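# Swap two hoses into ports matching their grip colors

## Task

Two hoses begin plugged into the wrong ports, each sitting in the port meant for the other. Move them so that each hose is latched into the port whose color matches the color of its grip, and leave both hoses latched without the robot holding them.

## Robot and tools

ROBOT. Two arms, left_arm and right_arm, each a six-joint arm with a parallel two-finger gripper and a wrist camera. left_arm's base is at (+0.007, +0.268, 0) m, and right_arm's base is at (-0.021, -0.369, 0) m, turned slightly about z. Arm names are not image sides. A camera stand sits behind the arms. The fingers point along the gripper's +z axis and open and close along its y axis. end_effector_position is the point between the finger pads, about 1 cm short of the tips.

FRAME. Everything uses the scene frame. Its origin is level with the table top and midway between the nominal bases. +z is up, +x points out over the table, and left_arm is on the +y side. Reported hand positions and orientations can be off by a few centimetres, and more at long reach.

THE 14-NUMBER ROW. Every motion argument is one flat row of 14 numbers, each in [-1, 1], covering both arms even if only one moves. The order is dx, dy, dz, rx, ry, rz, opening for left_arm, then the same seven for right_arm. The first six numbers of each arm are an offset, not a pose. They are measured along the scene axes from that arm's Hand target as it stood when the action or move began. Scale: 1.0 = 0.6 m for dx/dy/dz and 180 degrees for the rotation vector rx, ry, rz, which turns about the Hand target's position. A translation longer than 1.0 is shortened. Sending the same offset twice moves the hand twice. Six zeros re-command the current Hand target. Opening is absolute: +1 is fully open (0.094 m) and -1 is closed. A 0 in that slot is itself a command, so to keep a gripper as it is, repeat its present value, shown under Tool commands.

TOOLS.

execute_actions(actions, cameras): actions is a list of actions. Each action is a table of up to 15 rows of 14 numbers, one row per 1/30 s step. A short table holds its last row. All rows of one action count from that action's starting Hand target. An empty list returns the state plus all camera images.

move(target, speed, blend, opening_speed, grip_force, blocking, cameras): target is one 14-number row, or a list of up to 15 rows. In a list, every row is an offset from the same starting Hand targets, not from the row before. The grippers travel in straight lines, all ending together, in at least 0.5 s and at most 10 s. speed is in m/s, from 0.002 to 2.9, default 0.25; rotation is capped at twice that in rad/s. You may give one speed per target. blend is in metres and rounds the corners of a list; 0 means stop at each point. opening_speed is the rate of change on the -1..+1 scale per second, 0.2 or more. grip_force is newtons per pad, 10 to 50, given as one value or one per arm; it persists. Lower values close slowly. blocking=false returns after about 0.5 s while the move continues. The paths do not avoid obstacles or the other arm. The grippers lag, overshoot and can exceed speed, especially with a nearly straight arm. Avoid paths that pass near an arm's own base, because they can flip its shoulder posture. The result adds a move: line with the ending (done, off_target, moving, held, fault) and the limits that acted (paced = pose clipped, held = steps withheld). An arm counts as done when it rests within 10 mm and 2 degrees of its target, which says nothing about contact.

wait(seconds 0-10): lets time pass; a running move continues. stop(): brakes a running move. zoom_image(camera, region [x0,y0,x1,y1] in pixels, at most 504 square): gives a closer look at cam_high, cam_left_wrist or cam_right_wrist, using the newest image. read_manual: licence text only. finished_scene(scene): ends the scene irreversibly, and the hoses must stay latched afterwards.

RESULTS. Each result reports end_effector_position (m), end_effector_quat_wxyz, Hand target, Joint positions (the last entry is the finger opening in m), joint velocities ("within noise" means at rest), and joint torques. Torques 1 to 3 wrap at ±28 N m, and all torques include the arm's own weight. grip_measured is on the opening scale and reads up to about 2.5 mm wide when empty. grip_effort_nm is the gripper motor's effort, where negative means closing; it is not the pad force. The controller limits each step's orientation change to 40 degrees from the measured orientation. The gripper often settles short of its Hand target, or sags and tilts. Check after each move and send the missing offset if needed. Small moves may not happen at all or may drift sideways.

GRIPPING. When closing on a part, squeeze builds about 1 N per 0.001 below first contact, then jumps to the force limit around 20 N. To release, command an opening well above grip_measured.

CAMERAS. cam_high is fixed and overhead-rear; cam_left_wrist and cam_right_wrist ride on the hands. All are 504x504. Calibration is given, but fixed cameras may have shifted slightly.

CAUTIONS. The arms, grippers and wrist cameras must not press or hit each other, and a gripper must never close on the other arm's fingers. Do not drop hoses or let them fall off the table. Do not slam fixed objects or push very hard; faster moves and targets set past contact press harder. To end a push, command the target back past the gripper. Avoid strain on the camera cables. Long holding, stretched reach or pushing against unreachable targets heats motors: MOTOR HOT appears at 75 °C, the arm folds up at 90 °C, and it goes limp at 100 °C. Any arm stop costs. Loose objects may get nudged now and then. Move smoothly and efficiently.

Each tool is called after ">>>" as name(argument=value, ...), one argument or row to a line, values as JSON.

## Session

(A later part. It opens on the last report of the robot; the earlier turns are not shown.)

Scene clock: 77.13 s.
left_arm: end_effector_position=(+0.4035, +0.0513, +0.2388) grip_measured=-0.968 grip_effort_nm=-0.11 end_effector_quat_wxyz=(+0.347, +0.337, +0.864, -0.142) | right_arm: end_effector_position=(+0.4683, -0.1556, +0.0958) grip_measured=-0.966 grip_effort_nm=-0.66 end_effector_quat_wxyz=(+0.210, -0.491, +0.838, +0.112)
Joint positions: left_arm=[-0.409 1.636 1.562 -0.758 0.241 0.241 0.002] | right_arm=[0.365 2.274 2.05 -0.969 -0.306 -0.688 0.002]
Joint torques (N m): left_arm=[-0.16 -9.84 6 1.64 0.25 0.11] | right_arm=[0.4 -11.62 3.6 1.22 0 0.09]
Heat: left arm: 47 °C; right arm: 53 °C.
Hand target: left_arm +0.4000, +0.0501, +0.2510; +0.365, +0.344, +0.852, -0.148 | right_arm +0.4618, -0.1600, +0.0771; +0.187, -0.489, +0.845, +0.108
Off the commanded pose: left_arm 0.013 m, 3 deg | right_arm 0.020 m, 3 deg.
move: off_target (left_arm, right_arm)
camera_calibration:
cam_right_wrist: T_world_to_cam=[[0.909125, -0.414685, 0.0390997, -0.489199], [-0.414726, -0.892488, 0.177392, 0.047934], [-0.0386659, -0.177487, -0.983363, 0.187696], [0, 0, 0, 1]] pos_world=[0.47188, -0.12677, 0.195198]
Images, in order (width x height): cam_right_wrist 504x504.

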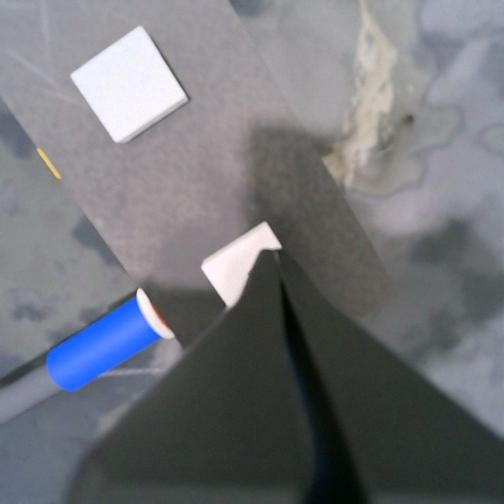

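>>> move(
  target=[0, 0, 0, 0, 0, 0, -0.97, -0.02, -0.016, -0.03, -0.0481, 0.0278, 0, -0.97],
  speed=0.05,
  cameras=["cam_right_wrist"],
)

Scene clock: 79.83 s.
left_arm: end_effector_position=(+0.4035, +0.0513, +0.2388) grip_measured=-0.968 grip_effort_nm=-0.11 end_effector_quat_wxyz=(+0.347, +0.337, +0.864, -0.142) | right_arm: end_effector_position=(+0.4682, -0.1579, +0.0959) grip_measured=-0.968 grip_effort_nm=-0.76 end_effector_quat_wxyz=(+0.185, -0.498, +0.844, +0.069)
Joint positions: left_arm=[-0.409 1.636 1.562 -0.758 0.241 0.241 0.002] | right_arm=[0.393 2.308 2.135 -1.053 -0.203 -0.688 0.002]
Joint torques (N m): left_arm=[-0.14 -9.81 6.01 1.64 0.25 0.11] | right_arm=[0.4 -8.06 6.64 0.13 0.2 0.08]
Heat: left arm: 47 °C; right arm: 53 °C.
Hand target: left_arm +0.4000, +0.0501, +0.2510; +0.365, +0.344, +0.852, -0.148 | right_arm +0.4497, -0.1696, +0.0591; +0.113, -0.496, +0.858, +0.065
Off the commanded pose: left_arm 0.013 m, 3 deg | right_arm 0.043 m, 9 deg.
move: off_target (left_arm, right_arm)
camera_calibration:
cam_right_wrist: T_world_to_cam=[[0.905847, -0.415611, 0.0819064, -0.492753], [-0.421732, -0.866664, 0.266524, 0.044695], [-0.0397848, -0.275972, -0.960342, 0.170081], [0, 0, 0, 1]] pos_world=[0.471975, -0.11912, 0.191784]
Images, in order (width x height): cam_right_wrist 504x504.

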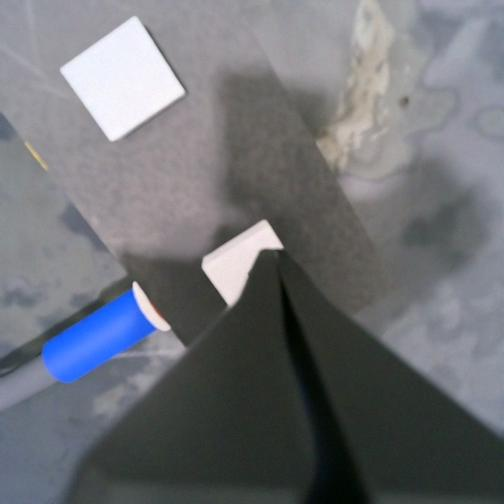

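>>> move(
  target=[0, 0, 0, 0, 0, 0, -0.97, -0.01, -0.01, -0.07, 0, 0, 0, -0.97],
  speed=0.05,
  cameras=["cam_right_wrist"],
)

Scene clock: 81.23 s.
left_arm: end_effector_position=(+0.4035, +0.0513, +0.2388) grip_measured=-0.968 grip_effort_nm=-0.11 end_effector_quat_wxyz=(+0.347, +0.337, +0.864, -0.142) | right_arm: end_effector_position=(+0.4667, -0.1558, +0.0912) grip_measured=-0.966 grip_effort_nm=-0.70 end_effector_quat_wxyz=(+0.211, -0.499, +0.838, +0.072)
Joint positions: left_arm=[-0.409 1.636 1.562 -0.758 0.241 0.241 0.002] | right_arm=[0.392 2.246 1.992 -0.922 -0.22 -0.688 0.002]
Joint velocities: left_arm=[within noise] | right_arm=[-0.017 0.007 -0.007 -0.007 -0.051 0.007 0.004]
Joint torques (N m): left_arm=[-0.14 -9.81 5.97 1.63 0.25 0.11] | right_arm=[-0.17 -5.34 1.06 0.68 0.37 -0.03]
Heat: left arm: 47 °C; right arm: 52 °C.
Hand target: left_arm +0.4000, +0.0501, +0.2510; +0.365, +0.344, +0.852, -0.148 | right_arm +0.4437, -0.1756, +0.0170; +0.113, -0.496, +0.858, +0.065
Off the commanded pose: left_arm 0.013 m, 3 deg | right_arm 0.080 m, 12 deg.
move: off_target (left_arm, right_arm)
camera_calibration:
cam_right_wrist: T_world_to_cam=[[0.904133, -0.413723, 0.106662, -0.491342], [-0.427246, -0.876649, 0.22124, 0.0521965], [0.0019733, -0.245601, -0.969369, 0.152067], [0, 0, 0, 1]] pos_world=[0.466239, -0.120173, 0.188268]
Images, in order (width x height): cam_right_wrist 504x504.

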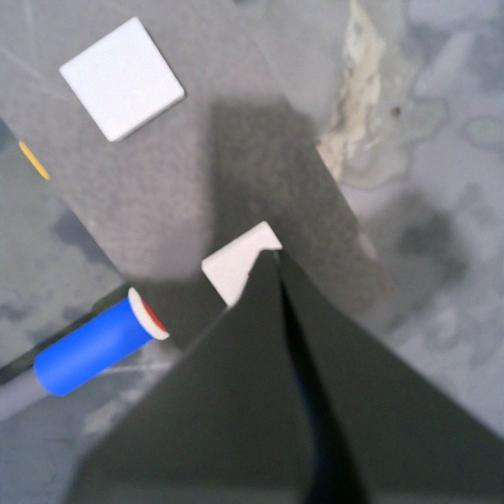

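>>> zoom_image(
  camera="cam_right_wrist",
  region=[20, 10, 310, 410],
)

Scaled by 1.260 from the camera's 504x504 image, which has a finer 720x720 frame.

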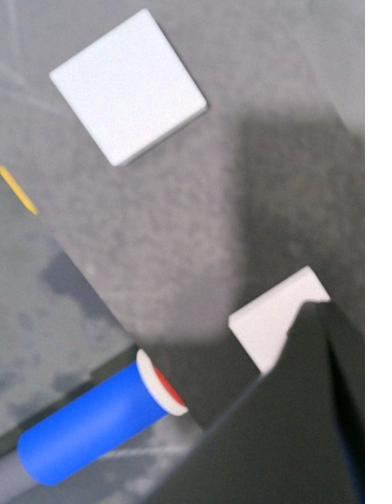

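>>> move(
  target=[0, 0, 0, 0, 0, 0, -0.97, -0.005, -0.005, -0.04, 0, 0, 0, -0.97],
  speed=0.05,
  cameras=["cam_right_wrist"],
)

>>> zoom_image(
  camera="cam_right_wrist",
  region=[20, 10, 310, 410],
)

Scene clock: 82.43 s.
left_arm: end_effector_position=(+0.4035, +0.0513, +0.2388) grip_measured=-0.968 grip_effort_nm=-0.11 end_effector_quat_wxyz=(+0.347, +0.337, +0.864, -0.142) | right_arm: end_effector_position=(+0.4663, -0.1561, +0.0891) grip_measured=-0.968 grip_effort_nm=-0.75 end_effector_quat_wxyz=(+0.232, -0.499, +0.832, +0.075)
Joint positions: left_arm=[-0.409 1.636 1.562 -0.758 0.241 0.241 0.002] | right_arm=[0.387 2.203 1.896 -0.828 -0.235 -0.693 0.002]
Joint velocities: left_arm=[within noise] | right_arm=[0.002 -0.017 -0.012 -0.022 -0.022 -0.095 0.014]
Joint torques (N m): left_arm=[-0.14 -9.83 5.98 1.63 0.25 0.11] | right_arm=[0.03 -2.59 0.34 0.74 0.52 -0.05]
Heat: left arm: 47 °C; right arm: 52 °C.
Hand target: left_arm +0.4000, +0.0501, +0.2510; +0.365, +0.344, +0.852, -0.148 | right_arm +0.4408, -0.1786, -0.0069; +0.113, -0.496, +0.858, +0.065
Off the commanded pose: left_arm 0.013 m, 3 deg | right_arm 0.102 m, 14 deg.
move: off_target (left_arm, right_arm)
camera_calibration:
cam_right_wrist: T_world_to_cam=[[0.902042, -0.412232, 0.128002, -0.49163], [-0.430014, -0.88398, 0.183487, 0.0557984], [0.0375119, -0.220556, -0.974653, 0.137862], [0, 0, 0, 1]] pos_world=[0.462294, -0.122935, 0.187059]
Images, in order (width x height): cam_right_wrist 504x504.

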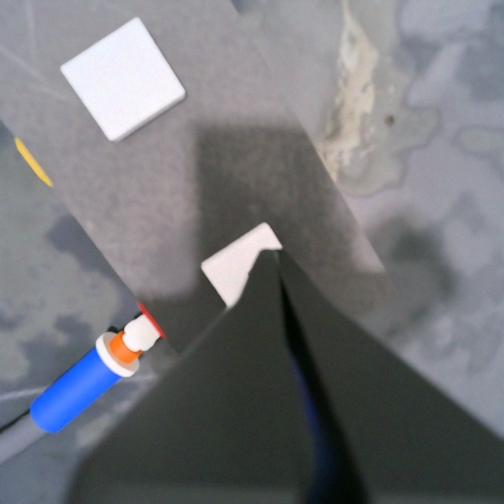

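Scaled by 1.260 from the camera's 504x504 image, which has a finer 720x720 frame.

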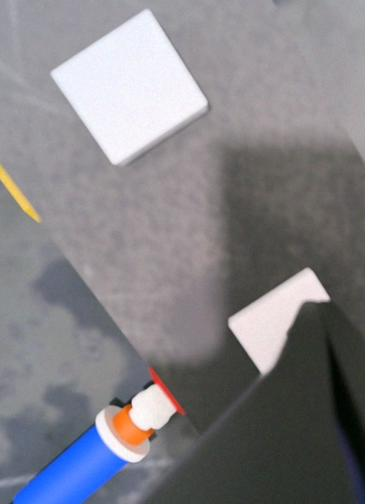

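>>> move(
  target=[
    [0, 0.1, 0, 0, 0, 0, -0.97, 0.037, 0.031, 0.28, 0, 0, 0, -0.97],
    [-0.03, 0.2, 0, 0, 0, 0, -0.97, 0.004, 0.22, 0.28, 0.0481, -0.0278, 0, -0.97],
  ],
  speed=[0.1, 0.15],
  cameras=["all"],
)

Scene clock: 86.47 s.
left_arm: end_effector_position=(+0.3911, +0.1711, +0.2431) grip_measured=-0.968 grip_effort_nm=-0.11 end_effector_quat_wxyz=(+0.358, +0.337, +0.859, -0.143) | right_arm: end_effector_position=(+0.4355, -0.0504, +0.1599) grip_measured=-0.970 grip_effort_nm=-0.85 end_effector_quat_wxyz=(+0.197, -0.490, +0.843, +0.105)
Joint positions: left_arm=[-0.041 1.498 1.447 -0.866 0.485 0.539 0.002] | right_arm=[0.6 2.554 2.831 -1.441 -0.197 -0.465 0.001]
Joint torques (N m): left_arm=[0.16 -8.72 5.93 1.18 0.39 0.11] | right_arm=[0.01 -11.47 9.06 1.43 -0.24 0.17]
Heat: left arm: 47 °C; right arm: 52 °C.
Hand target: left_arm +0.3820, +0.1701, +0.2509; +0.365, +0.344, +0.852, -0.148 | right_arm +0.4431, -0.0465, +0.1612; +0.187, -0.489, +0.845, +0.108
Off the commanded pose: left_arm 0.012 m, 1 deg | right_arm 0.009 m, 1 deg.
elbow stopped short (right arm): the move would have taken joint 3 (elbow) straighter than the controller allows.
move: off_target (left_arm)
camera_calibration:
cam_left_wrist: T_world_to_cam=[[-0.603296, -0.794971, 0.0636804, 0.362758], [-0.794149, 0.591499, -0.139487, 0.253279], [0.0732213, -0.134724, -0.988174, 0.339039], [0, 0, 0, 1]] pos_world=[0.395167, 0.184244, 0.347258]
cam_right_wrist: T_world_to_cam=[[0.907014, -0.419627, 0.0351989, -0.417018], [-0.417356, -0.884681, 0.207732, 0.113555], [-0.0560303, -0.203107, -0.977552, 0.273361], [0, 0, 0, 1]] pos_world=[0.44095, -0.0190108, 0.258314]

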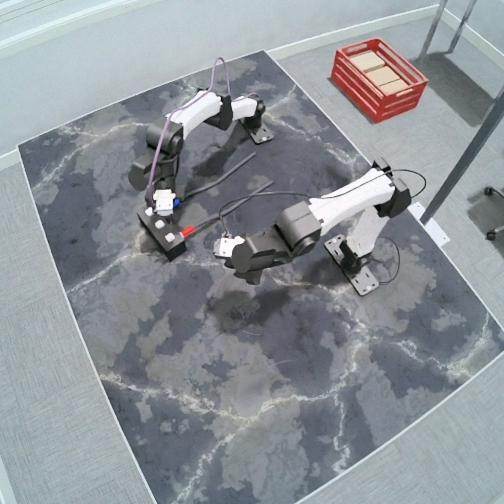

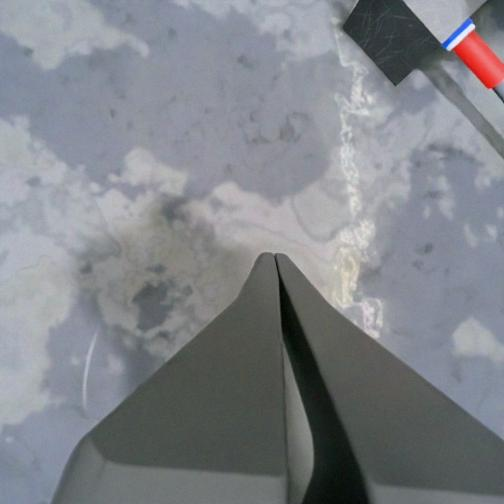

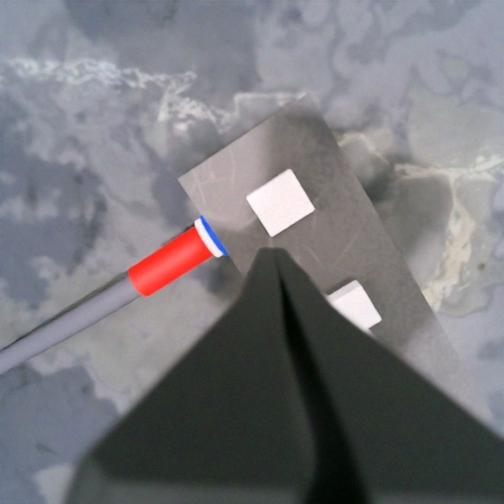

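>>> move(
  target=[0, 0, 0, 0, 0, 0, -0.97, 0.0183, 0.0017, -0.085, 0, 0, 0, -0.97],
  speed=0.1,
  cameras=["cam_right_wrist"],
)

Scene clock: 87.97 s.
left_arm: end_effector_position=(+0.3910, +0.1711, +0.2431) grip_measured=-0.968 grip_effort_nm=-0.12 end_effector_quat_wxyz=(+0.358, +0.337, +0.859, -0.144) | right_arm: end_effector_position=(+0.4527, -0.0455, +0.1195) grip_measured=-0.968 grip_effort_nm=-0.75 end_effector_quat_wxyz=(+0.192, -0.487, +0.846, +0.104)
Joint positions: left_arm=[-0.041 1.498 1.447 -0.866 0.485 0.54 0.002] | right_arm=[0.591 2.575 2.7 -1.299 -0.199 -0.465 0.002]
Joint torques (N m): left_arm=[0.16 -8.72 5.94 1.15 0.39 0.11] | right_arm=[-0.17 -12.93 5 1.39 -0.25 -0.02]
Heat: left arm: 47 °C; right arm: 53 °C.
Hand target: left_arm +0.3819, +0.1701, +0.2509; +0.365, +0.344, +0.852, -0.148 | right_arm +0.4542, -0.0457, +0.1101; +0.187, -0.489, +0.845, +0.108
Off the commanded pose: left_arm 0.012 m, 1 deg | right_arm 0.009 m, 1 deg.
move: off_target (left_arm)
camera_calibration:
cam_right_wrist: T_world_to_cam=[[0.90389, -0.426854, 0.0278962, -0.427112], [-0.422379, -0.880295, 0.216046, 0.134897], [-0.0676634, -0.207065, -0.975984, 0.240726], [0, 0, 0, 1]] pos_world=[0.459329, -0.0137195, 0.217715]
Images, in order (width x height): cam_right_wrist 504x504.

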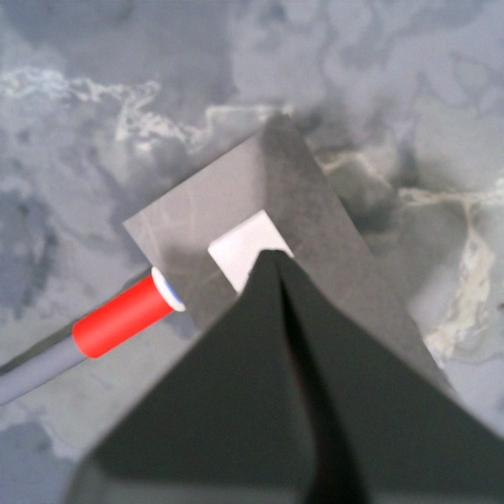

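>>> move(
  target=[
    [0, 0, 0, 0, 0, 0, -0.97, -0.01, -0.0092, -0.01, 0, 0, 0, -0.97],
    [0, 0, 0, 0, 0, 0, -0.97, -0.01, -0.0092, -0.04, 0, 0, 0, -0.97],
  ],
  speed=0.05,
  cameras=["cam_right_wrist"],
)

Scene clock: 90.00 s.
left_arm: end_effector_position=(+0.3910, +0.1711, +0.2431) grip_measured=-0.968 grip_effort_nm=-0.11 end_effector_quat_wxyz=(+0.358, +0.337, +0.859, -0.144) | right_arm: end_effector_position=(+0.4522, -0.0455, +0.0979) grip_measured=-0.966 grip_effort_nm=-0.74 end_effector_quat_wxyz=(+0.202, -0.486, +0.842, +0.114)
Joint positions: left_arm=[-0.041 1.498 1.447 -0.866 0.485 0.54 0.002] | right_arm=[0.585 2.455 2.374 -1.072 -0.22 -0.467 0.002]
Joint torques (N m): left_arm=[0.17 -8.7 5.96 1.15 0.4 0.11] | right_arm=[0.1 -13.59 3.86 1.28 -0.04 -0.03]
Heat: left arm: 47 °C; right arm: 54 °C.
Hand target: left_arm +0.3819, +0.1701, +0.2509; +0.365, +0.344, +0.852, -0.148 | right_arm +0.4481, -0.0510, +0.0862; +0.187, -0.489, +0.845, +0.108
Off the commanded pose: left_arm 0.012 m, 1 deg | right_arm 0.014 m, 2 deg.
move: off_target (left_arm, right_arm)
camera_calibration:
cam_right_wrist: T_world_to_cam=[[0.905573, -0.423479, 0.0245729, -0.426431], [-0.420263, -0.887815, 0.187517, 0.140848], [-0.0575935, -0.180138, -0.981954, 0.216841], [0, 0, 0, 1]] pos_world=[0.457846, -0.0164769, 0.196995]
Images, in order (width x height): cam_right_wrist 504x504.

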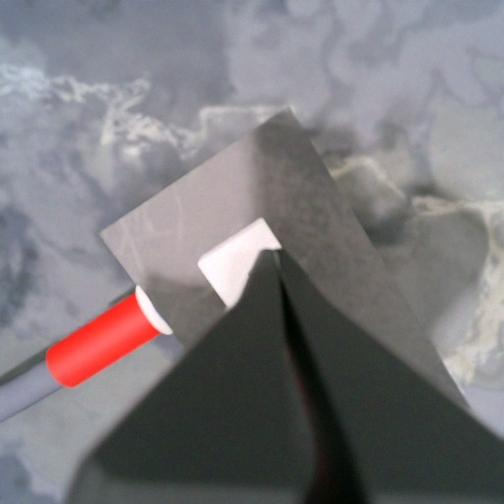

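>>> move(
  target=[
    [0, 0, 0, 0, 0, 0, -0.97, -0.004, -0.002, 0.045, -0.02, 0.0115, 0, -0.97],
    [0, 0, 0, 0, 0, 0, -0.97, -0.02, -0.01, 0.045, -0.02, 0.0115, 0, -0.97],
    [0, 0, 0, 0, 0, 0, -0.97, -0.02, -0.01, 0.0, -0.03, 0.0173, 0, -0.97],
  ],
  speed=0.06,
  cameras=["cam_right_wrist"],
)

Scene clock: 93.13 s.
left_arm: end_effector_position=(+0.3910, +0.1711, +0.2431) grip_measured=-0.968 grip_effort_nm=-0.11 end_effector_quat_wxyz=(+0.358, +0.337, +0.859, -0.144) | right_arm: end_effector_position=(+0.4362, -0.0598, +0.0889) grip_measured=-0.966 grip_effort_nm=-0.66 end_effector_quat_wxyz=(+0.135, -0.488, +0.858, +0.089)
Joint positions: left_arm=[-0.041 1.498 1.447 -0.866 0.485 0.54 0.002] | right_arm=[0.593 2.56 2.586 -1.319 -0.169 -0.469 0.002]
Joint torques (N m): left_arm=[0.16 -8.69 5.94 1.15 0.39 0.12] | right_arm=[1.11 -14.54 3.71 1.33 0.04 -0.01]
Heat: left arm: 47 °C; right arm: 56 °C.
Hand target: left_arm +0.3819, +0.1701, +0.2509; +0.365, +0.344, +0.852, -0.148 | right_arm +0.4361, -0.0571, +0.0860; +0.141, -0.494, +0.854, +0.081
Off the commanded pose: left_arm 0.012 m, 1 deg | right_arm 0.004 m, 1 deg.
elbow stopped short (right arm): the move would have taken joint 3 (elbow) straighter than the controller allows.
move: off_target (left_arm)
camera_calibration:
cam_right_wrist: T_world_to_cam=[[0.902852, -0.429756, -0.0129548, -0.413614], [-0.402597, -0.855602, 0.325363, 0.105147], [-0.150911, -0.288539, -0.9455, 0.235479], [0, 0, 0, 1]] pos_world=[0.451301, -0.0198441, 0.183076]
Images, in order (width x height): cam_right_wrist 504x504.

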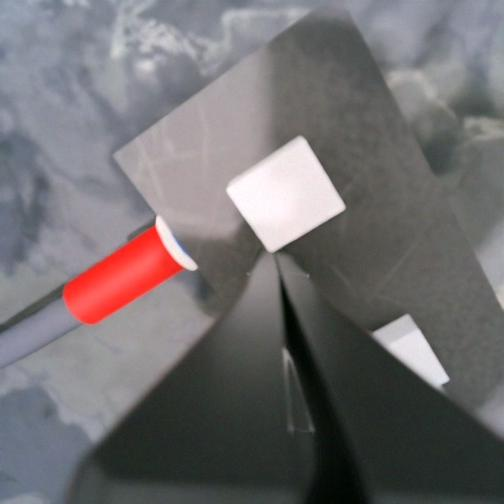

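>>> move(
  target=[
    [0, 0, 0, 0, 0, 0, -0.97, -0.004, -0.004, 0.07, 0, 0, 0, -0.97],
    [0, 0, 0, 0, 0, 0, -0.97, 0.0182, 0.02, 0.06, 0, 0, 0, -0.97],
  ],
  speed=0.08,
  cameras=["cam_right_wrist"],
)

Scene clock: 95.47 s.
left_arm: end_effector_position=(+0.3910, +0.1711, +0.2431) grip_measured=-0.968 grip_effort_nm=-0.12 end_effector_quat_wxyz=(+0.358, +0.337, +0.859, -0.144) | right_arm: end_effector_position=(+0.4406, -0.0506, +0.1205) grip_measured=-0.966 grip_effort_nm=-0.73 end_effector_quat_wxyz=(+0.167, -0.491, +0.851, +0.085)
Joint positions: left_arm=[-0.041 1.498 1.447 -0.866 0.485 0.54 0.002] | right_arm=[0.606 2.627 2.831 -1.432 -0.158 -0.464 0.002]
Joint torques (N m): left_arm=[0.14 -8.73 5.96 1.15 0.39 0.12] | right_arm=[0.62 -12.12 9.09 1.3 -0.09 0.18]
Heat: left arm: 46 °C; right arm: 56 °C.
Hand target: left_arm +0.3819, +0.1701, +0.2509; +0.365, +0.344, +0.852, -0.148 | right_arm +0.4471, -0.0452, +0.1221; +0.141, -0.494, +0.854, +0.081
Off the commanded pose: left_arm 0.012 m, 1 deg | right_arm 0.009 m, 3 deg.
elbow stopped short (right arm): the move would have taken joint 3 (elbow) straighter than the controller allows.
move: off_target (left_arm, right_arm)
camera_calibration:
cam_right_wrist: T_world_to_cam=[[0.904904, -0.424541, 0.0302232, -0.418992], [-0.415524, -0.86585, 0.278647, 0.11528], [-0.092128, -0.264707, -0.959918, 0.245771], [0, 0, 0, 1]] pos_world=[0.449692, -0.0130063, 0.216461]
Images, in order (width x height): cam_right_wrist 504x504.

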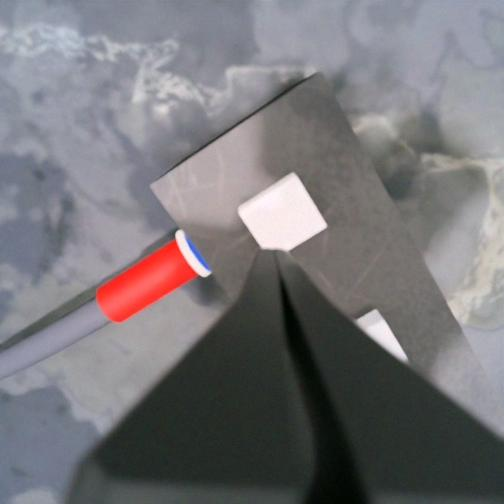

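>>> move(
  target=[0, 0, 0, 0, 0, 0, -0.97, 0.0067, 0.0015, -0.06, 0, 0, 0, -0.97],
  speed=0.05,
  cameras=["cam_right_wrist"],
)

Scene clock: 96.63 s.
left_arm: end_effector_position=(+0.3910, +0.1711, +0.2431) grip_measured=-0.968 grip_effort_nm=-0.11 end_effector_quat_wxyz=(+0.358, +0.337, +0.859, -0.144) | right_arm: end_effector_position=(+0.4455, -0.0477, +0.0987) grip_measured=-0.966 grip_effort_nm=-0.65 end_effector_quat_wxyz=(+0.157, -0.491, +0.852, +0.085)
Joint positions: left_arm=[-0.041 1.498 1.447 -0.866 0.485 0.54 0.002] | right_arm=[0.606 2.676 2.842 -1.412 -0.157 -0.464 0.002]
Joint torques (N m): left_arm=[0.14 -8.72 5.94 1.15 0.4 0.11] | right_arm=[0.38 -10.84 8.24 1.24 -0.09 0.06]
Heat: left arm: 46 °C; right arm: 57 °C.
Hand target: left_arm +0.3819, +0.1701, +0.2509; +0.365, +0.344, +0.852, -0.148 | right_arm +0.4511, -0.0443, +0.0861; +0.141, -0.494, +0.854, +0.081
Off the commanded pose: left_arm 0.012 m, 1 deg | right_arm 0.014 m, 2 deg.
elbow stopped short (right arm): the move would have taken joint 3 (elbow) straighter than the controller allows.
move: off_target (left_arm, right_arm)
camera_calibration:
cam_right_wrist: T_world_to_cam=[[0.905212, -0.42446, 0.0206132, -0.420804], [-0.411253, -0.862762, 0.294131, 0.122621], [-0.107062, -0.274728, -0.955543, 0.231869], [0, 0, 0, 1]] pos_world=[0.45617, -0.00912142, 0.194168]
Images, in order (width x height): cam_right_wrist 504x504.

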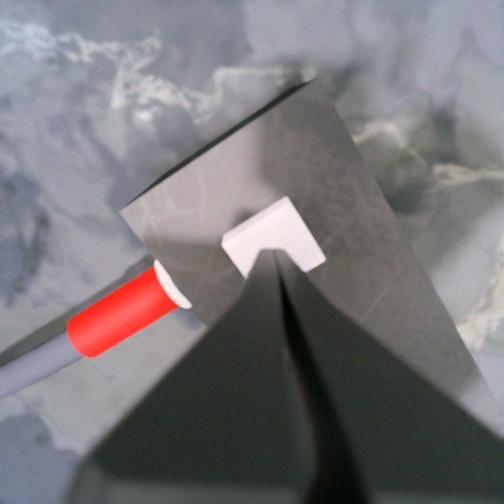

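>>> move(
  target=[
    [0, 0, 0, 0, 0, 0, -0.97, -0.008, -0.006, -0.06, -0.015, 0.0087, 0, -0.97],
    [0, 0, 0, 0, 0, 0, -0.97, -0.018, -0.016, -0.13, -0.03, 0.0173, 0, -0.97],
  ],
  speed=0.05,
  blend=[0.02, 0],
  cameras=["cam_right_wrist"],
)

Scene clock: 99.33 s.
left_arm: end_effector_position=(+0.3910, +0.1711, +0.2431) grip_measured=-0.968 grip_effort_nm=-0.12 end_effector_quat_wxyz=(+0.358, +0.337, +0.859, -0.144) | right_arm: end_effector_position=(+0.4466, -0.0458, +0.0910) grip_measured=-0.968 grip_effort_nm=-0.78 end_effector_quat_wxyz=(+0.169, -0.494, +0.849, +0.082)
Joint positions: left_arm=[-0.041 1.498 1.447 -0.866 0.485 0.54 0.002] | right_arm=[0.611 2.554 2.564 -1.233 -0.15 -0.468 0.001]
Joint torques (N m): left_arm=[0.16 -8.72 5.94 1.15 0.4 0.12] | right_arm=[1.07 -5.22 0.59 1.29 0.42 -0.03]
Heat: left arm: 46 °C; right arm: 56 °C.
Hand target: left_arm +0.3819, +0.1701, +0.2509; +0.365, +0.344, +0.852, -0.148 | right_arm +0.4402, -0.0537, +0.0082; +0.094, -0.498, +0.861, +0.054
Off the commanded pose: left_arm 0.012 m, 1 deg | right_arm 0.084 m, 9 deg.
move: off_target (left_arm, right_arm)
camera_calibration:
cam_right_wrist: T_world_to_cam=[[0.906373, -0.420534, 0.0404807, -0.422944], [-0.414375, -0.866224, 0.279196, 0.129566], [-0.0823459, -0.26983, -0.959381, 0.214639], [0, 0, 0, 1]] pos_world=[0.454709, -0.0077126, 0.186868]
Images, in order (width x height): cam_right_wrist 504x504.

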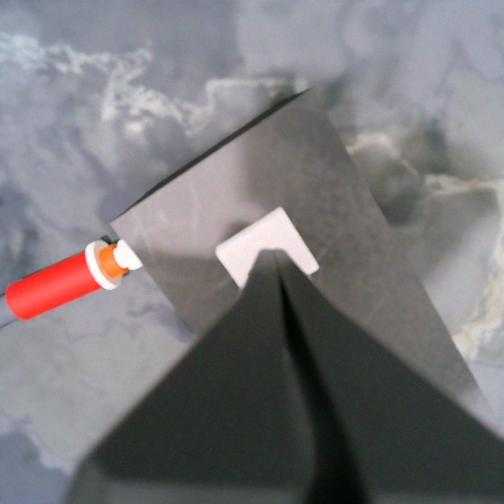

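>>> move(
  target=[
    [0, 0, 0, 0, 0, 0, -0.97, 0.01, 0.013, 0.26, 0, 0, 0, -0.97],
    [0, 0, 0, 0, 0, 0, -0.97, -0.1503, -0.1855, 0.22, 0.1228, -0.1771, -0.2717, 0.1],
  ],
  speed=[0.1, 0.2],
  cameras=["all"],
)

Scene clock: 105.37 s.
left_arm: end_effector_position=(+0.3910, +0.1711, +0.2431) grip_measured=-0.968 grip_effort_nm=-0.11 end_effector_quat_wxyz=(+0.358, +0.337, +0.859, -0.144) | right_arm: end_effector_position=(+0.3513, -0.1651, +0.1278) grip_measured=+0.098 grip_effort_nm=0.11 end_effector_quat_wxyz=(+0.404, -0.083, +0.911, +0.025)
Joint positions: left_arm=[-0.041 1.498 1.447 -0.866 0.485 0.54 0.002] | right_arm=[0.697 1.555 0.995 -0.24 0.357 0.318 0.052]
Joint torques (N m): left_arm=[0.14 -8.7 5.93 1.15 0.39 0.11] | right_arm=[0.77 -9.83 5.74 2.16 0.26 0.21]
Heat: left arm: 46 °C; right arm: 58 °C.
Hand target: left_arm +0.3819, +0.1701, +0.2509; +0.365, +0.344, +0.852, -0.148 | right_arm +0.3501, -0.1651, +0.1401; +0.422, -0.073, +0.903, +0.034
Off the commanded pose: left_arm 0.012 m, 1 deg | right_arm 0.012 m, 3 deg.
elbow stopped short (right arm): the move would have taken joint 3 (elbow) straighter than the controller allows.
move: off_target (left_arm, right_arm); target 2's new opening was sent with right_arm's hand 0.013 m and 3 deg from that target
camera_calibration:
cam_left_wrist: T_world_to_cam=[[-0.603914, -0.794506, 0.063628, 0.362794], [-0.793688, 0.592124, -0.139458, 0.252953], [0.0731247, -0.134721, -0.988182, 0.339073], [0, 0, 0, 1]] pos_world=[0.395067, 0.184143, 0.347258]
cam_right_wrist: T_world_to_cam=[[0.242854, -0.96751, 0.0703241, -0.24931], [-0.952532, -0.251558, -0.171468, 0.324544], [0.183588, -0.0253443, -0.982677, 0.159897], [0, 0, 0, 1]] pos_world=[0.34033, -0.155515, 0.230309]

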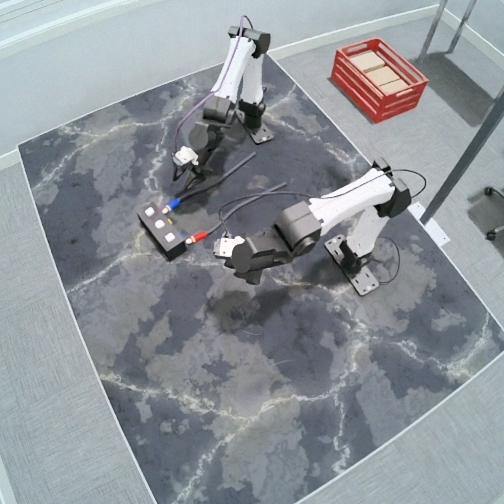

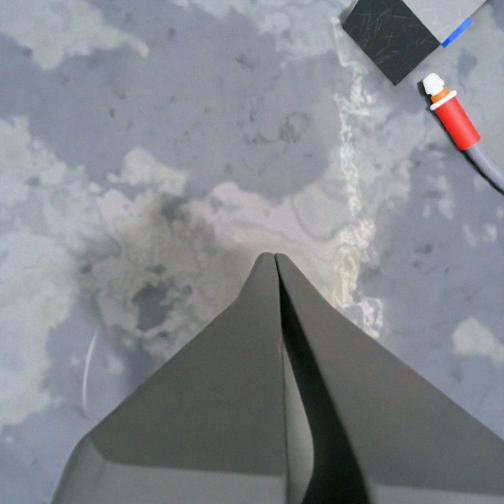

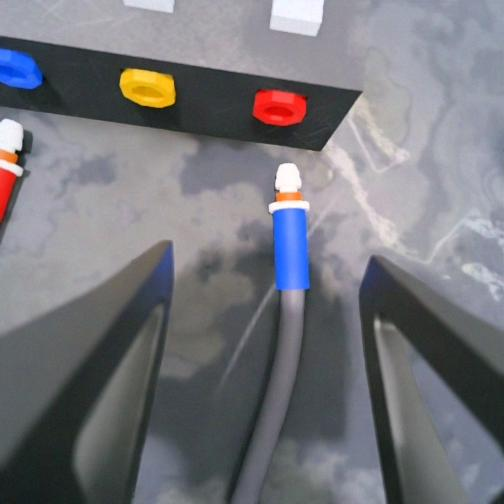

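>>> zoom_image(
  camera="cam_right_wrist",
  region=[220, 60, 380, 320],
)

>>> zoom_image(
  camera="cam_high",
  region=[130, 180, 230, 270],
)

Scaled by 1.938 from the camera's 504x504 image, which has a finer 720x720 frame.

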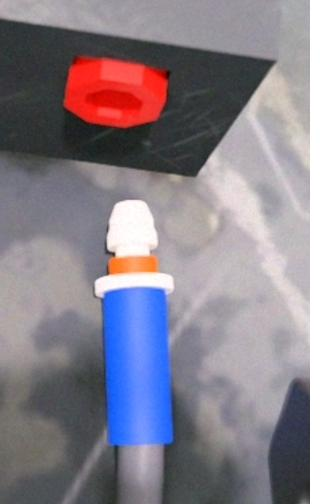

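Scaled by 5.040 from the camera's 504x504 image, which has a finer 720x720 frame.

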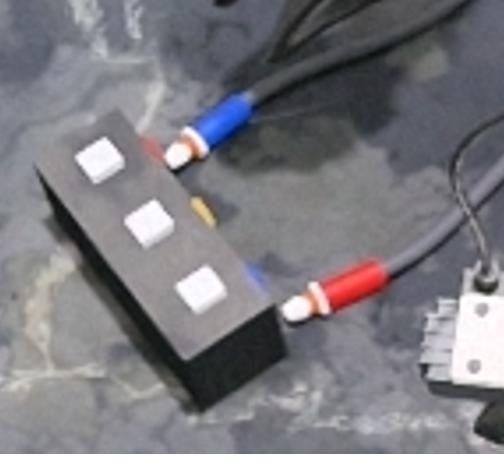

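>>> move(
  target=[
    [0, 0, 0, 0, 0, 0, -0.97, 0.058, -0.0198, -0.0835, 0, 0, 0.03, 0.1],
    [0, 0, 0, 0, 0, 0, -0.97, 0.0715, -0.0182, -0.1552, 0, 0, 0.03, 0.1],
  ],
  speed=[0.15, 0.06],
  blend=[0.01, 0],
  cameras=["cam_right_wrist"],
)

Scene clock: 108.27 s.
left_arm: end_effector_position=(+0.3910, +0.1711, +0.2431) grip_measured=-0.968 grip_effort_nm=-0.12 end_effector_quat_wxyz=(+0.358, +0.337, +0.859, -0.144) | right_arm: end_effector_position=(+0.3926, -0.1742, +0.0530) grip_measured=+0.098 grip_effort_nm=0.11 end_effector_quat_wxyz=(+0.420, -0.113, +0.899, +0.054)
Joint positions: left_arm=[-0.041 1.498 1.447 -0.866 0.485 0.54 0.002] | right_arm=[0.568 1.781 0.86 0.208 0.2 0.174 0.052]
Joint torques (N m): left_arm=[0.18 -8.73 5.93 1.15 0.39 0.11] | right_arm=[-0.27 -6.91 5.12 2.33 -0.02 -0.01]
Heat: left arm: 46 °C; right arm: 57 °C.
Hand target: left_arm +0.3819, +0.1701, +0.2509; +0.365, +0.344, +0.852, -0.148 | right_arm +0.3929, -0.1759, +0.0470; +0.420, -0.116, +0.899, +0.054
Off the commanded pose: left_arm 0.012 m, 1 deg | right_arm 0.006 m, 0 deg.
move: off_target (left_arm)
camera_calibration:
cam_right_wrist: T_world_to_cam=[[0.317649, -0.946872, 0.0503249, -0.287582], [-0.922442, -0.32087, -0.214808, 0.327321], [0.219543, 0.0218115, -0.975359, 0.0721923], [0, 0, 0, 1]] pos_world=[0.377435, -0.16885, 0.155197]
Images, in order (width x height): cam_right_wrist 504x504.

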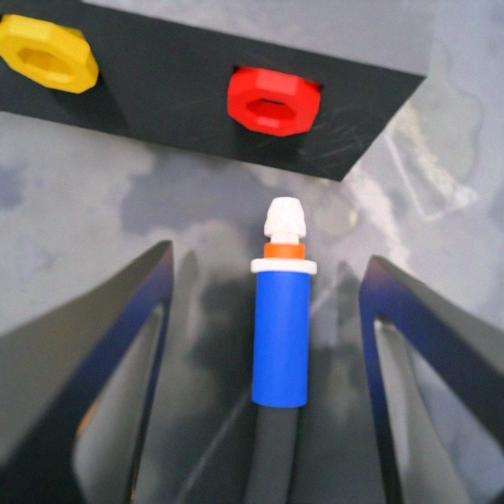

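>>> move(
  target=[0, 0, 0, 0, 0, 0, -0.97, -0.0157, -0.018, -0.048, 0, 0, 0.01, 0.1],
  speed=0.06,
  cameras=["cam_right_wrist"],
)

Scene clock: 109.73 s.
left_arm: end_effector_position=(+0.3910, +0.1711, +0.2431) grip_measured=-0.968 grip_effort_nm=-0.11 end_effector_quat_wxyz=(+0.358, +0.337, +0.859, -0.144) | right_arm: end_effector_position=(+0.3846, -0.1852, +0.0249) grip_measured=+0.098 grip_effort_nm=0.11 end_effector_quat_wxyz=(+0.420, -0.126, +0.896, +0.061)
Joint positions: left_arm=[-0.041 1.498 1.447 -0.866 0.485 0.54 0.002] | right_arm=[0.538 1.823 0.758 0.361 0.156 0.135 0.052]
Joint torques (N m): left_arm=[0.16 -8.73 5.94 1.15 0.39 0.11] | right_arm=[-0.17 -6.57 4.46 2.36 -0.02 -0.04]
Heat: left arm: 46 °C; right arm: 56 °C.
Hand target: left_arm +0.3819, +0.1701, +0.2509; +0.365, +0.344, +0.852, -0.148 | right_arm +0.3836, -0.1868, +0.0183; +0.419, -0.130, +0.897, +0.061
Off the commanded pose: left_arm 0.012 m, 1 deg | right_arm 0.007 m, 0 deg.
move: off_target (left_arm)
camera_calibration:
cam_right_wrist: T_world_to_cam=[[0.344954, -0.937287, 0.0500054, -0.302753], [-0.912291, -0.347332, -0.216993, 0.3015], [0.220753, 0.0292333, -0.974891, 0.0477326], [0, 0, 0, 1]] pos_world=[0.368954, -0.180442, 0.127097]
Images, in order (width x height): cam_right_wrist 504x504.

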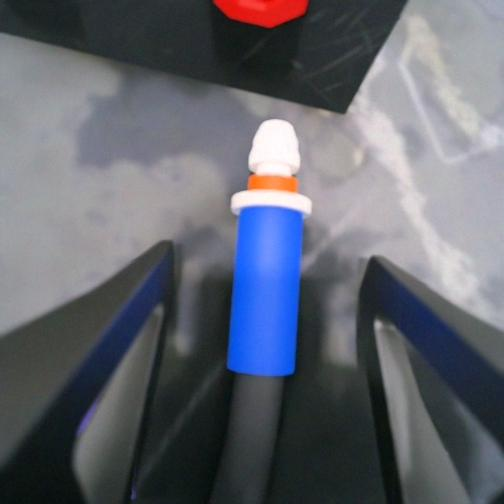

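>>> move(
  target=[0, 0, 0, 0, 0, 0, -0.97, 0, 0, 0, 0, 0, 0, -0.8],
  opening_speed=0.8,
  cameras=["cam_right_wrist"],
)

Scene clock: 111.17 s.
left_arm: end_effector_position=(+0.3910, +0.1711, +0.2431) grip_measured=-0.968 grip_effort_nm=-0.12 end_effector_quat_wxyz=(+0.358, +0.337, +0.859, -0.144) | right_arm: end_effector_position=(+0.3846, -0.1850, +0.0250) grip_measured=-0.645 grip_effort_nm=-1.04 end_effector_quat_wxyz=(+0.421, -0.126, +0.896, +0.061)
Joint positions: left_arm=[-0.041 1.498 1.447 -0.866 0.485 0.54 0.002] | right_arm=[0.538 1.823 0.758 0.361 0.155 0.134 0.017]
Joint torques (N m): left_arm=[0.16 -8.72 5.93 1.15 0.4 0.11] | right_arm=[-0.18 -6.64 4.44 2.36 -0.02 -0.04]
Heat: left arm: 46 °C; right arm: 56 °C.
Hand target: left_arm +0.3819, +0.1701, +0.2509; +0.365, +0.344, +0.852, -0.148 | right_arm +0.3836, -0.1868, +0.0183; +0.419, -0.130, +0.897, +0.061
Off the commanded pose: left_arm 0.012 m, 1 deg | right_arm 0.007 m, 0 deg.
move: off_target (left_arm)
camera_calibration:
cam_right_wrist: T_world_to_cam=[[0.345974, -0.936936, 0.0495215, -0.302822], [-0.911811, -0.348199, -0.217621, 0.301339], [0.22114, 0.0301369, -0.974776, 0.0478293], [0, 0, 0, 1]] pos_world=[0.368955, -0.18024, 0.127197]
Images, in order (width x height): cam_right_wrist 504x504.

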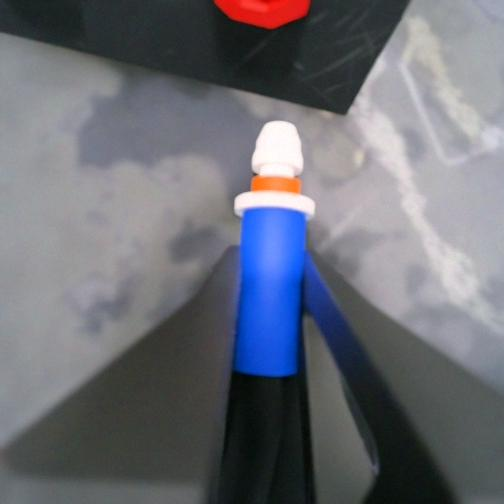

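>>> move(
  target=[
    [0, 0, 0, 0, 0, 0, -0.97, -0.01, -0.01, 0.035, 0, 0, 0, -0.8],
    [0, 0, 0, 0, 0, 0, -0.97, -0.02, -0.13, 0.035, 0, 0, 0, -0.8],
    [0, 0, 0, 0, 0, 0, -0.97, -0.02, -0.13, 0.003, 0, 0, 0, -0.8],
  ],
  speed=0.12,
  blend=[0.008, 0.008, 0],
  cameras=["cam_right_wrist"],
)

Scene clock: 113.07 s.
left_arm: end_effector_position=(+0.3910, +0.1711, +0.2431) grip_measured=-0.968 grip_effort_nm=-0.11 end_effector_quat_wxyz=(+0.358, +0.337, +0.859, -0.144) | right_arm: end_effector_position=(+0.3721, -0.2650, +0.0237) grip_measured=-0.645 grip_effort_nm=-1.04 end_effector_quat_wxyz=(+0.416, -0.125, +0.899, +0.059)
Joint positions: left_arm=[-0.041 1.498 1.447 -0.866 0.485 0.54 0.002] | right_arm=[0.301 1.697 0.596 0.398 -0.021 -0.015 0.017]
Joint torques (N m): left_arm=[0.14 -8.7 5.94 1.15 0.39 0.12] | right_arm=[-0.02 -5.52 4.4 2.44 -0.14 -0.08]
Heat: left arm: 45 °C; right arm: 56 °C.
Hand target: left_arm +0.3819, +0.1701, +0.2509; +0.365, +0.344, +0.852, -0.148 | right_arm +0.3715, -0.2648, +0.0200; +0.419, -0.130, +0.897, +0.061
Off the commanded pose: left_arm 0.012 m, 1 deg | right_arm 0.004 m, 1 deg.
move: off_target (left_arm)
camera_calibration:
cam_right_wrist: T_world_to_cam=[[0.341011, -0.9387, 0.0505283, -0.372083], [-0.915725, -0.343854, -0.207876, 0.264191], [0.212507, 0.024618, -0.976849, 0.0535161], [0, 0, 0, 1]] pos_world=[0.357438, -0.259749, 0.125997]
Images, in order (width x height): cam_right_wrist 504x504.

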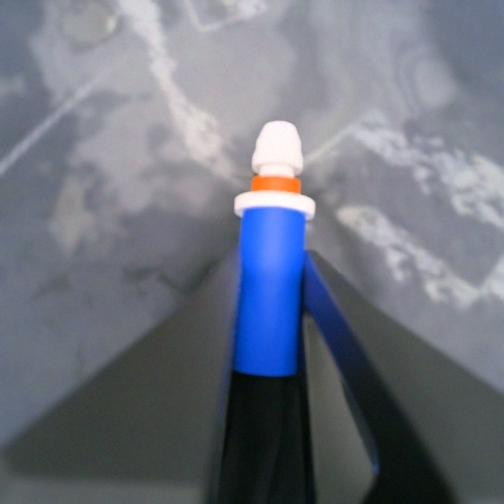

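>>> move(
  target=[
    [0, 0, 0, 0, 0, 0, -0.97, 0, 0, 0, 0, 0, 0, -0.5],
    [0, 0, 0, 0, 0, 0, -0.97, 0, 0, 0, 0, 0, 0, 0.1],
    [0, 0, 0, 0, 0, 0, -0.97, -0.03, 0, 0.16, 0, 0, 0, 0.1],
    [0, 0, 0, 0, 0, 0, -0.97, -0.044, 0.383, 0.18, 0, 0, 0, 0.1],
  ],
  speed=[0.1, 0.1, 0.12, 0.25],
  blend=[0, 0, 0.02, 0],
  cameras=["cam_right_wrist", "cam_high"],
)

Scene clock: 117.80 s.
left_arm: end_effector_position=(+0.3910, +0.1711, +0.2431) grip_measured=-0.968 grip_effort_nm=-0.11 end_effector_quat_wxyz=(+0.358, +0.337, +0.859, -0.144) | right_arm: end_effector_position=(+0.3357, -0.0403, +0.1190) grip_measured=+0.098 grip_effort_nm=0.11 end_effector_quat_wxyz=(+0.408, -0.143, +0.900, +0.056)
Joint positions: left_arm=[-0.041 1.498 1.447 -0.866 0.485 0.54 0.002] | right_arm=[0.949 1.811 1.241 -0.248 0.44 0.406 0.052]
Joint torques (N m): left_arm=[0.14 -8.72 5.93 1.16 0.39 0.11] | right_arm=[-0.14 -7.69 10.35 1.88 0.32 0.22]
Heat: left arm: 45 °C; right arm: 54 °C.
Hand target: left_arm +0.3819, +0.1701, +0.2509; +0.365, +0.344, +0.852, -0.148 | right_arm +0.3451, -0.0350, +0.1280; +0.419, -0.130, +0.897, +0.061
Off the commanded pose: left_arm 0.012 m, 1 deg | right_arm 0.014 m, 2 deg.
move: off_target (left_arm, right_arm)
camera_calibration:
cam_right_wrist: T_world_to_cam=[[0.371799, -0.925921, 0.0666032, -0.165228], [-0.90676, -0.377602, -0.187624, 0.321094], [0.198874, 0.00936538, -0.97998, 0.153122], [0, 0, 0, 1]] pos_world=[0.322135, -0.0331767, 0.221306]
Images, in order (width x height): cam_high 504x504, cam_right_wrist 504x504.

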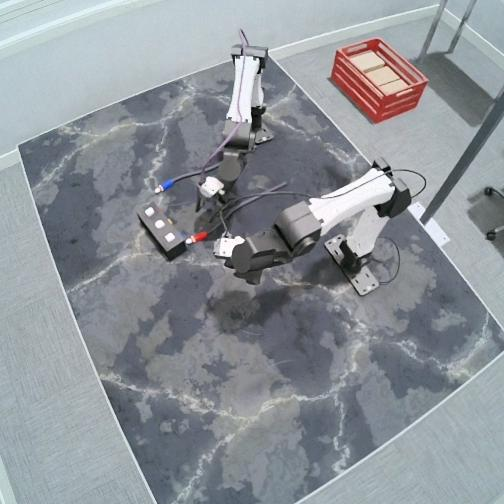

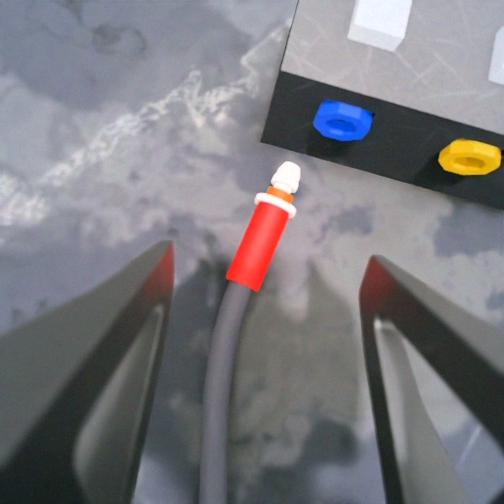

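>>> move(
  target=[
    [0, 0, 0, 0, 0, 0, -0.97, 0.0317, 0.0017, -0.083, 0, 0, -0.08, 0.1],
    [0, 0, 0, 0, 0, 0, -0.97, 0.0328, 0.0, -0.158, 0, 0, -0.08, 0.1],
  ],
  speed=[0.15, 0.06],
  blend=[0.01, 0],
  cameras=["cam_right_wrist"],
)

Scene clock: 120.33 s.
left_arm: end_effector_position=(+0.3910, +0.1711, +0.2431) grip_measured=-0.968 grip_effort_nm=-0.11 end_effector_quat_wxyz=(+0.358, +0.337, +0.859, -0.144) | right_arm: end_effector_position=(+0.3655, -0.0333, +0.0417) grip_measured=+0.098 grip_effort_nm=0.11 end_effector_quat_wxyz=(+0.421, -0.021, +0.907, +0.012)
Joint positions: left_arm=[-0.041 1.498 1.447 -0.866 0.485 0.54 0.002] | right_arm=[0.965 2.101 1.324 -0.136 0.619 0.649 0.052]
Joint torques (N m): left_arm=[0.17 -8.72 5.96 1.15 0.4 0.12] | right_arm=[0.55 -9.48 5.26 1.92 0.42 0.2]
Heat: left arm: 45 °C; right arm: 54 °C.
Hand target: left_arm +0.3819, +0.1701, +0.2509; +0.365, +0.344, +0.852, -0.148 | right_arm +0.3649, -0.0349, +0.0333; +0.423, -0.017, +0.906, +0.008
Off the commanded pose: left_arm 0.012 m, 1 deg | right_arm 0.009 m, 1 deg.
move: off_target (left_arm)
camera_calibration:
cam_right_wrist: T_world_to_cam=[[0.120592, -0.991529, 0.0482509, -0.0742933], [-0.969158, -0.128116, -0.210523, 0.36845], [0.214922, -0.0213753, -0.976397, 0.0643627], [0, 0, 0, 1]] pos_world=[0.352212, -0.0250839, 0.143995]
Images, in order (width x height): cam_right_wrist 504x504.

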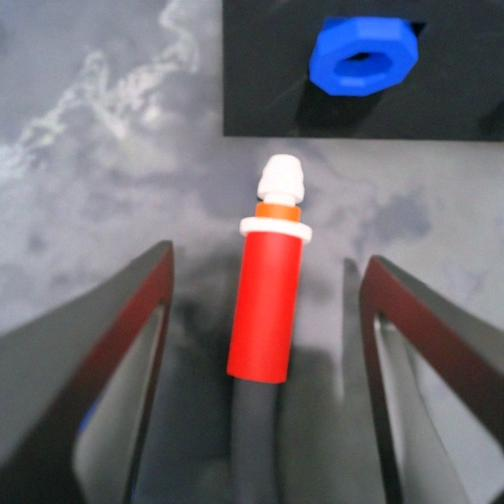

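>>> move(
  target=[
    [0, 0, 0, 0, 0, 0, -0.97, -0.005, 0, -0.024, 0, 0, -0.03, 0.1],
    [0, 0, 0, 0, 0, 0, -0.97, -0.005, 0, -0.024, 0, 0, -0.03, -0.8],
  ],
  speed=0.06,
  opening_speed=0.8,
  cameras=["cam_right_wrist"],
)

Scene clock: 123.27 s.
left_arm: end_effector_position=(+0.3910, +0.1711, +0.2431) grip_measured=-0.968 grip_effort_nm=-0.11 end_effector_quat_wxyz=(+0.358, +0.337, +0.859, -0.144) | right_arm: end_effector_position=(+0.3610, -0.0382, +0.0247) grip_measured=-0.642 grip_effort_nm=-1.04 end_effector_quat_wxyz=(+0.427, +0.026, +0.904, -0.007)
Joint positions: left_arm=[-0.041 1.498 1.447 -0.866 0.485 0.54 0.002] | right_arm=[0.988 2.154 1.338 -0.161 0.697 0.772 0.017]
Joint torques (N m): left_arm=[0.14 -8.7 5.94 1.15 0.39 0.11] | right_arm=[0.57 -8.8 8.36 1.29 0.37 0.17]
Heat: left arm: 45 °C; right arm: 54 °C.
Hand target: left_arm +0.3819, +0.1701, +0.2509; +0.365, +0.344, +0.852, -0.148 | right_arm +0.3619, -0.0349, +0.0189; +0.423, +0.026, +0.906, -0.012
Off the commanded pose: left_arm 0.012 m, 1 deg | right_arm 0.007 m, 1 deg.
move: off_target (left_arm)
camera_calibration:
cam_right_wrist: T_world_to_cam=[[0.0190197, -0.998859, 0.0438026, -0.0413122], [-0.974612, -0.0282979, -0.222106, 0.365888], [0.223092, -0.0384662, -0.974038, 0.0448834], [0, 0, 0, 1]] pos_world=[0.347371, -0.0291847, 0.126793]
Images, in order (width x height): cam_right_wrist 504x504.

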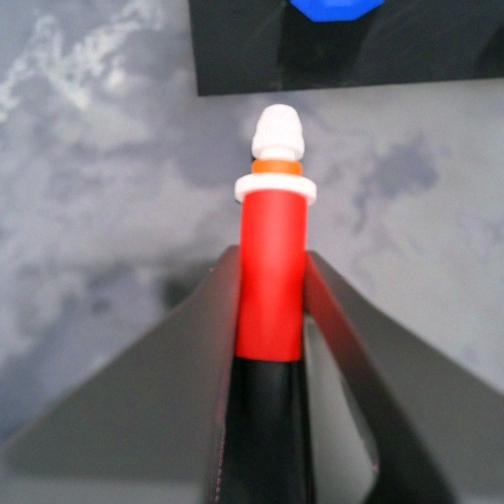

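>>> move(
  target=[
    [0, 0, 0, 0, 0, 0, -0.97, -0.017, -0.017, 0.14, 0, 0, 0.01, -0.8],
    [0, 0, 0, 0, 0, 0, -0.97, -0.0083, -0.2, 0.15, 0, 0, 0.057, -0.8],
    [0, 0, 0, 0, 0, 0, -0.97, 0.0285, -0.2102, 0.0902, 0, 0, 0.057, -0.8],
  ],
  speed=[0.12, 0.15, 0.1],
  blend=[0.02, 0.02, 0],
  cameras=["cam_right_wrist", "cam_high"],
)

Scene clock: 127.20 s.
left_arm: end_effector_position=(+0.3910, +0.1711, +0.2431) grip_measured=-0.968 grip_effort_nm=-0.11 end_effector_quat_wxyz=(+0.358, +0.337, +0.859, -0.144) | right_arm: end_effector_position=(+0.3774, -0.1606, +0.0771) grip_measured=-0.643 grip_effort_nm=-1.05 end_effector_quat_wxyz=(+0.421, -0.053, +0.905, +0.025)
Joint positions: left_arm=[-0.041 1.498 1.447 -0.866 0.485 0.54 0.002] | right_arm=[0.678 1.729 0.932 0.029 0.382 0.347 0.017]
Joint torques (N m): left_arm=[0.16 -8.7 5.93 1.15 0.39 0.11] | right_arm=[-0.17 -7.1 5.52 2.25 0.11 -0.01]
Heat: left arm: 45 °C; right arm: 54 °C.
Hand target: left_arm +0.3819, +0.1701, +0.2509; +0.365, +0.344, +0.852, -0.148 | right_arm +0.3789, -0.1610, +0.0729; +0.422, -0.055, +0.904, +0.026
Off the commanded pose: left_arm 0.012 m, 1 deg | right_arm 0.004 m, 0 deg.
move: off_target (left_arm)
camera_calibration:
cam_right_wrist: T_world_to_cam=[[0.187781, -0.980859, 0.0515244, -0.227563], [-0.958307, -0.194461, -0.209363, 0.356203], [0.215375, -0.0100617, -0.97648, 0.0953388], [0, 0, 0, 1]] pos_world=[0.363551, -0.15298, 0.179397]
Images, in order (width x height): cam_high 504x504, cam_right_wrist 504x504.

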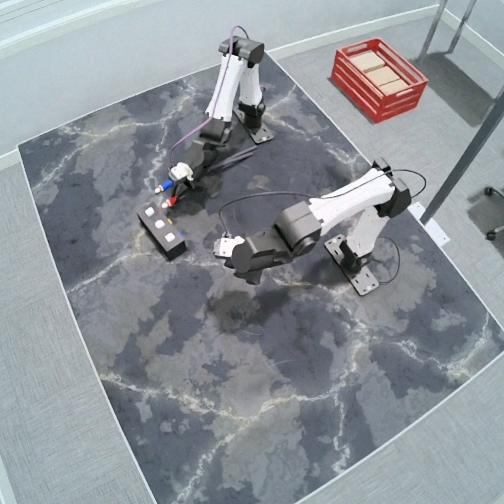

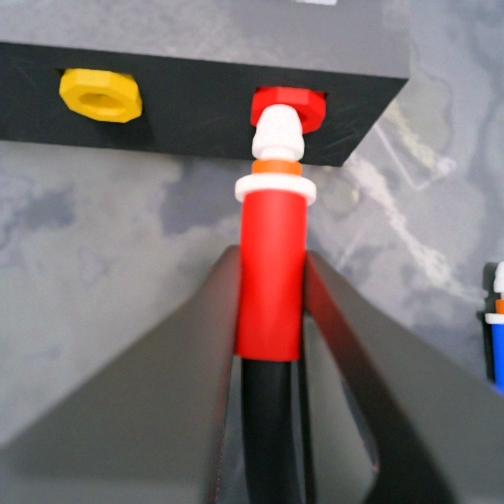

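>>> zoom_image(
  camera="cam_right_wrist",
  region=[200, 60, 370, 230],
)

>>> zoom_image(
  camera="cam_high",
  region=[135, 165, 205, 235],
)

Scaled by 2.965 from the camera's 504x504 image, which has a finer 720x720 frame.

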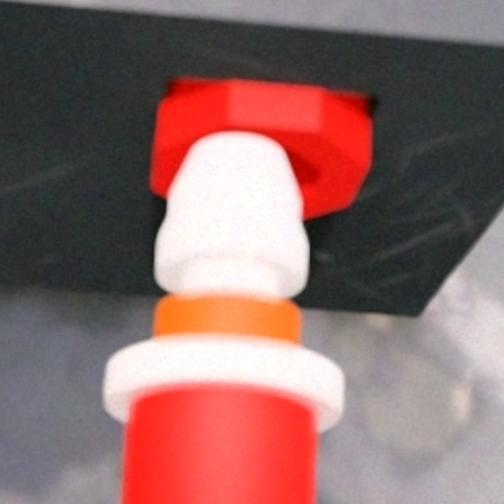

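Scaled by 7.200 from the camera's 504x504 image, which has a finer 720x720 frame.

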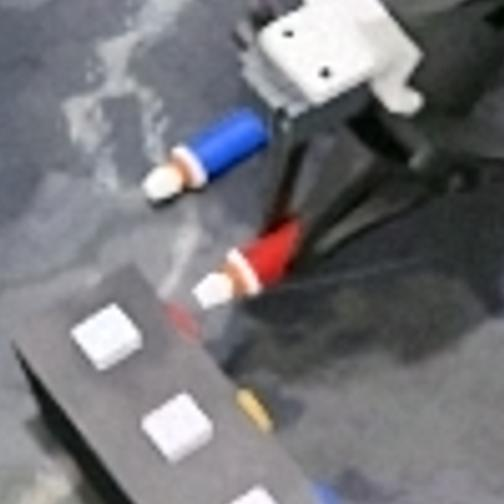

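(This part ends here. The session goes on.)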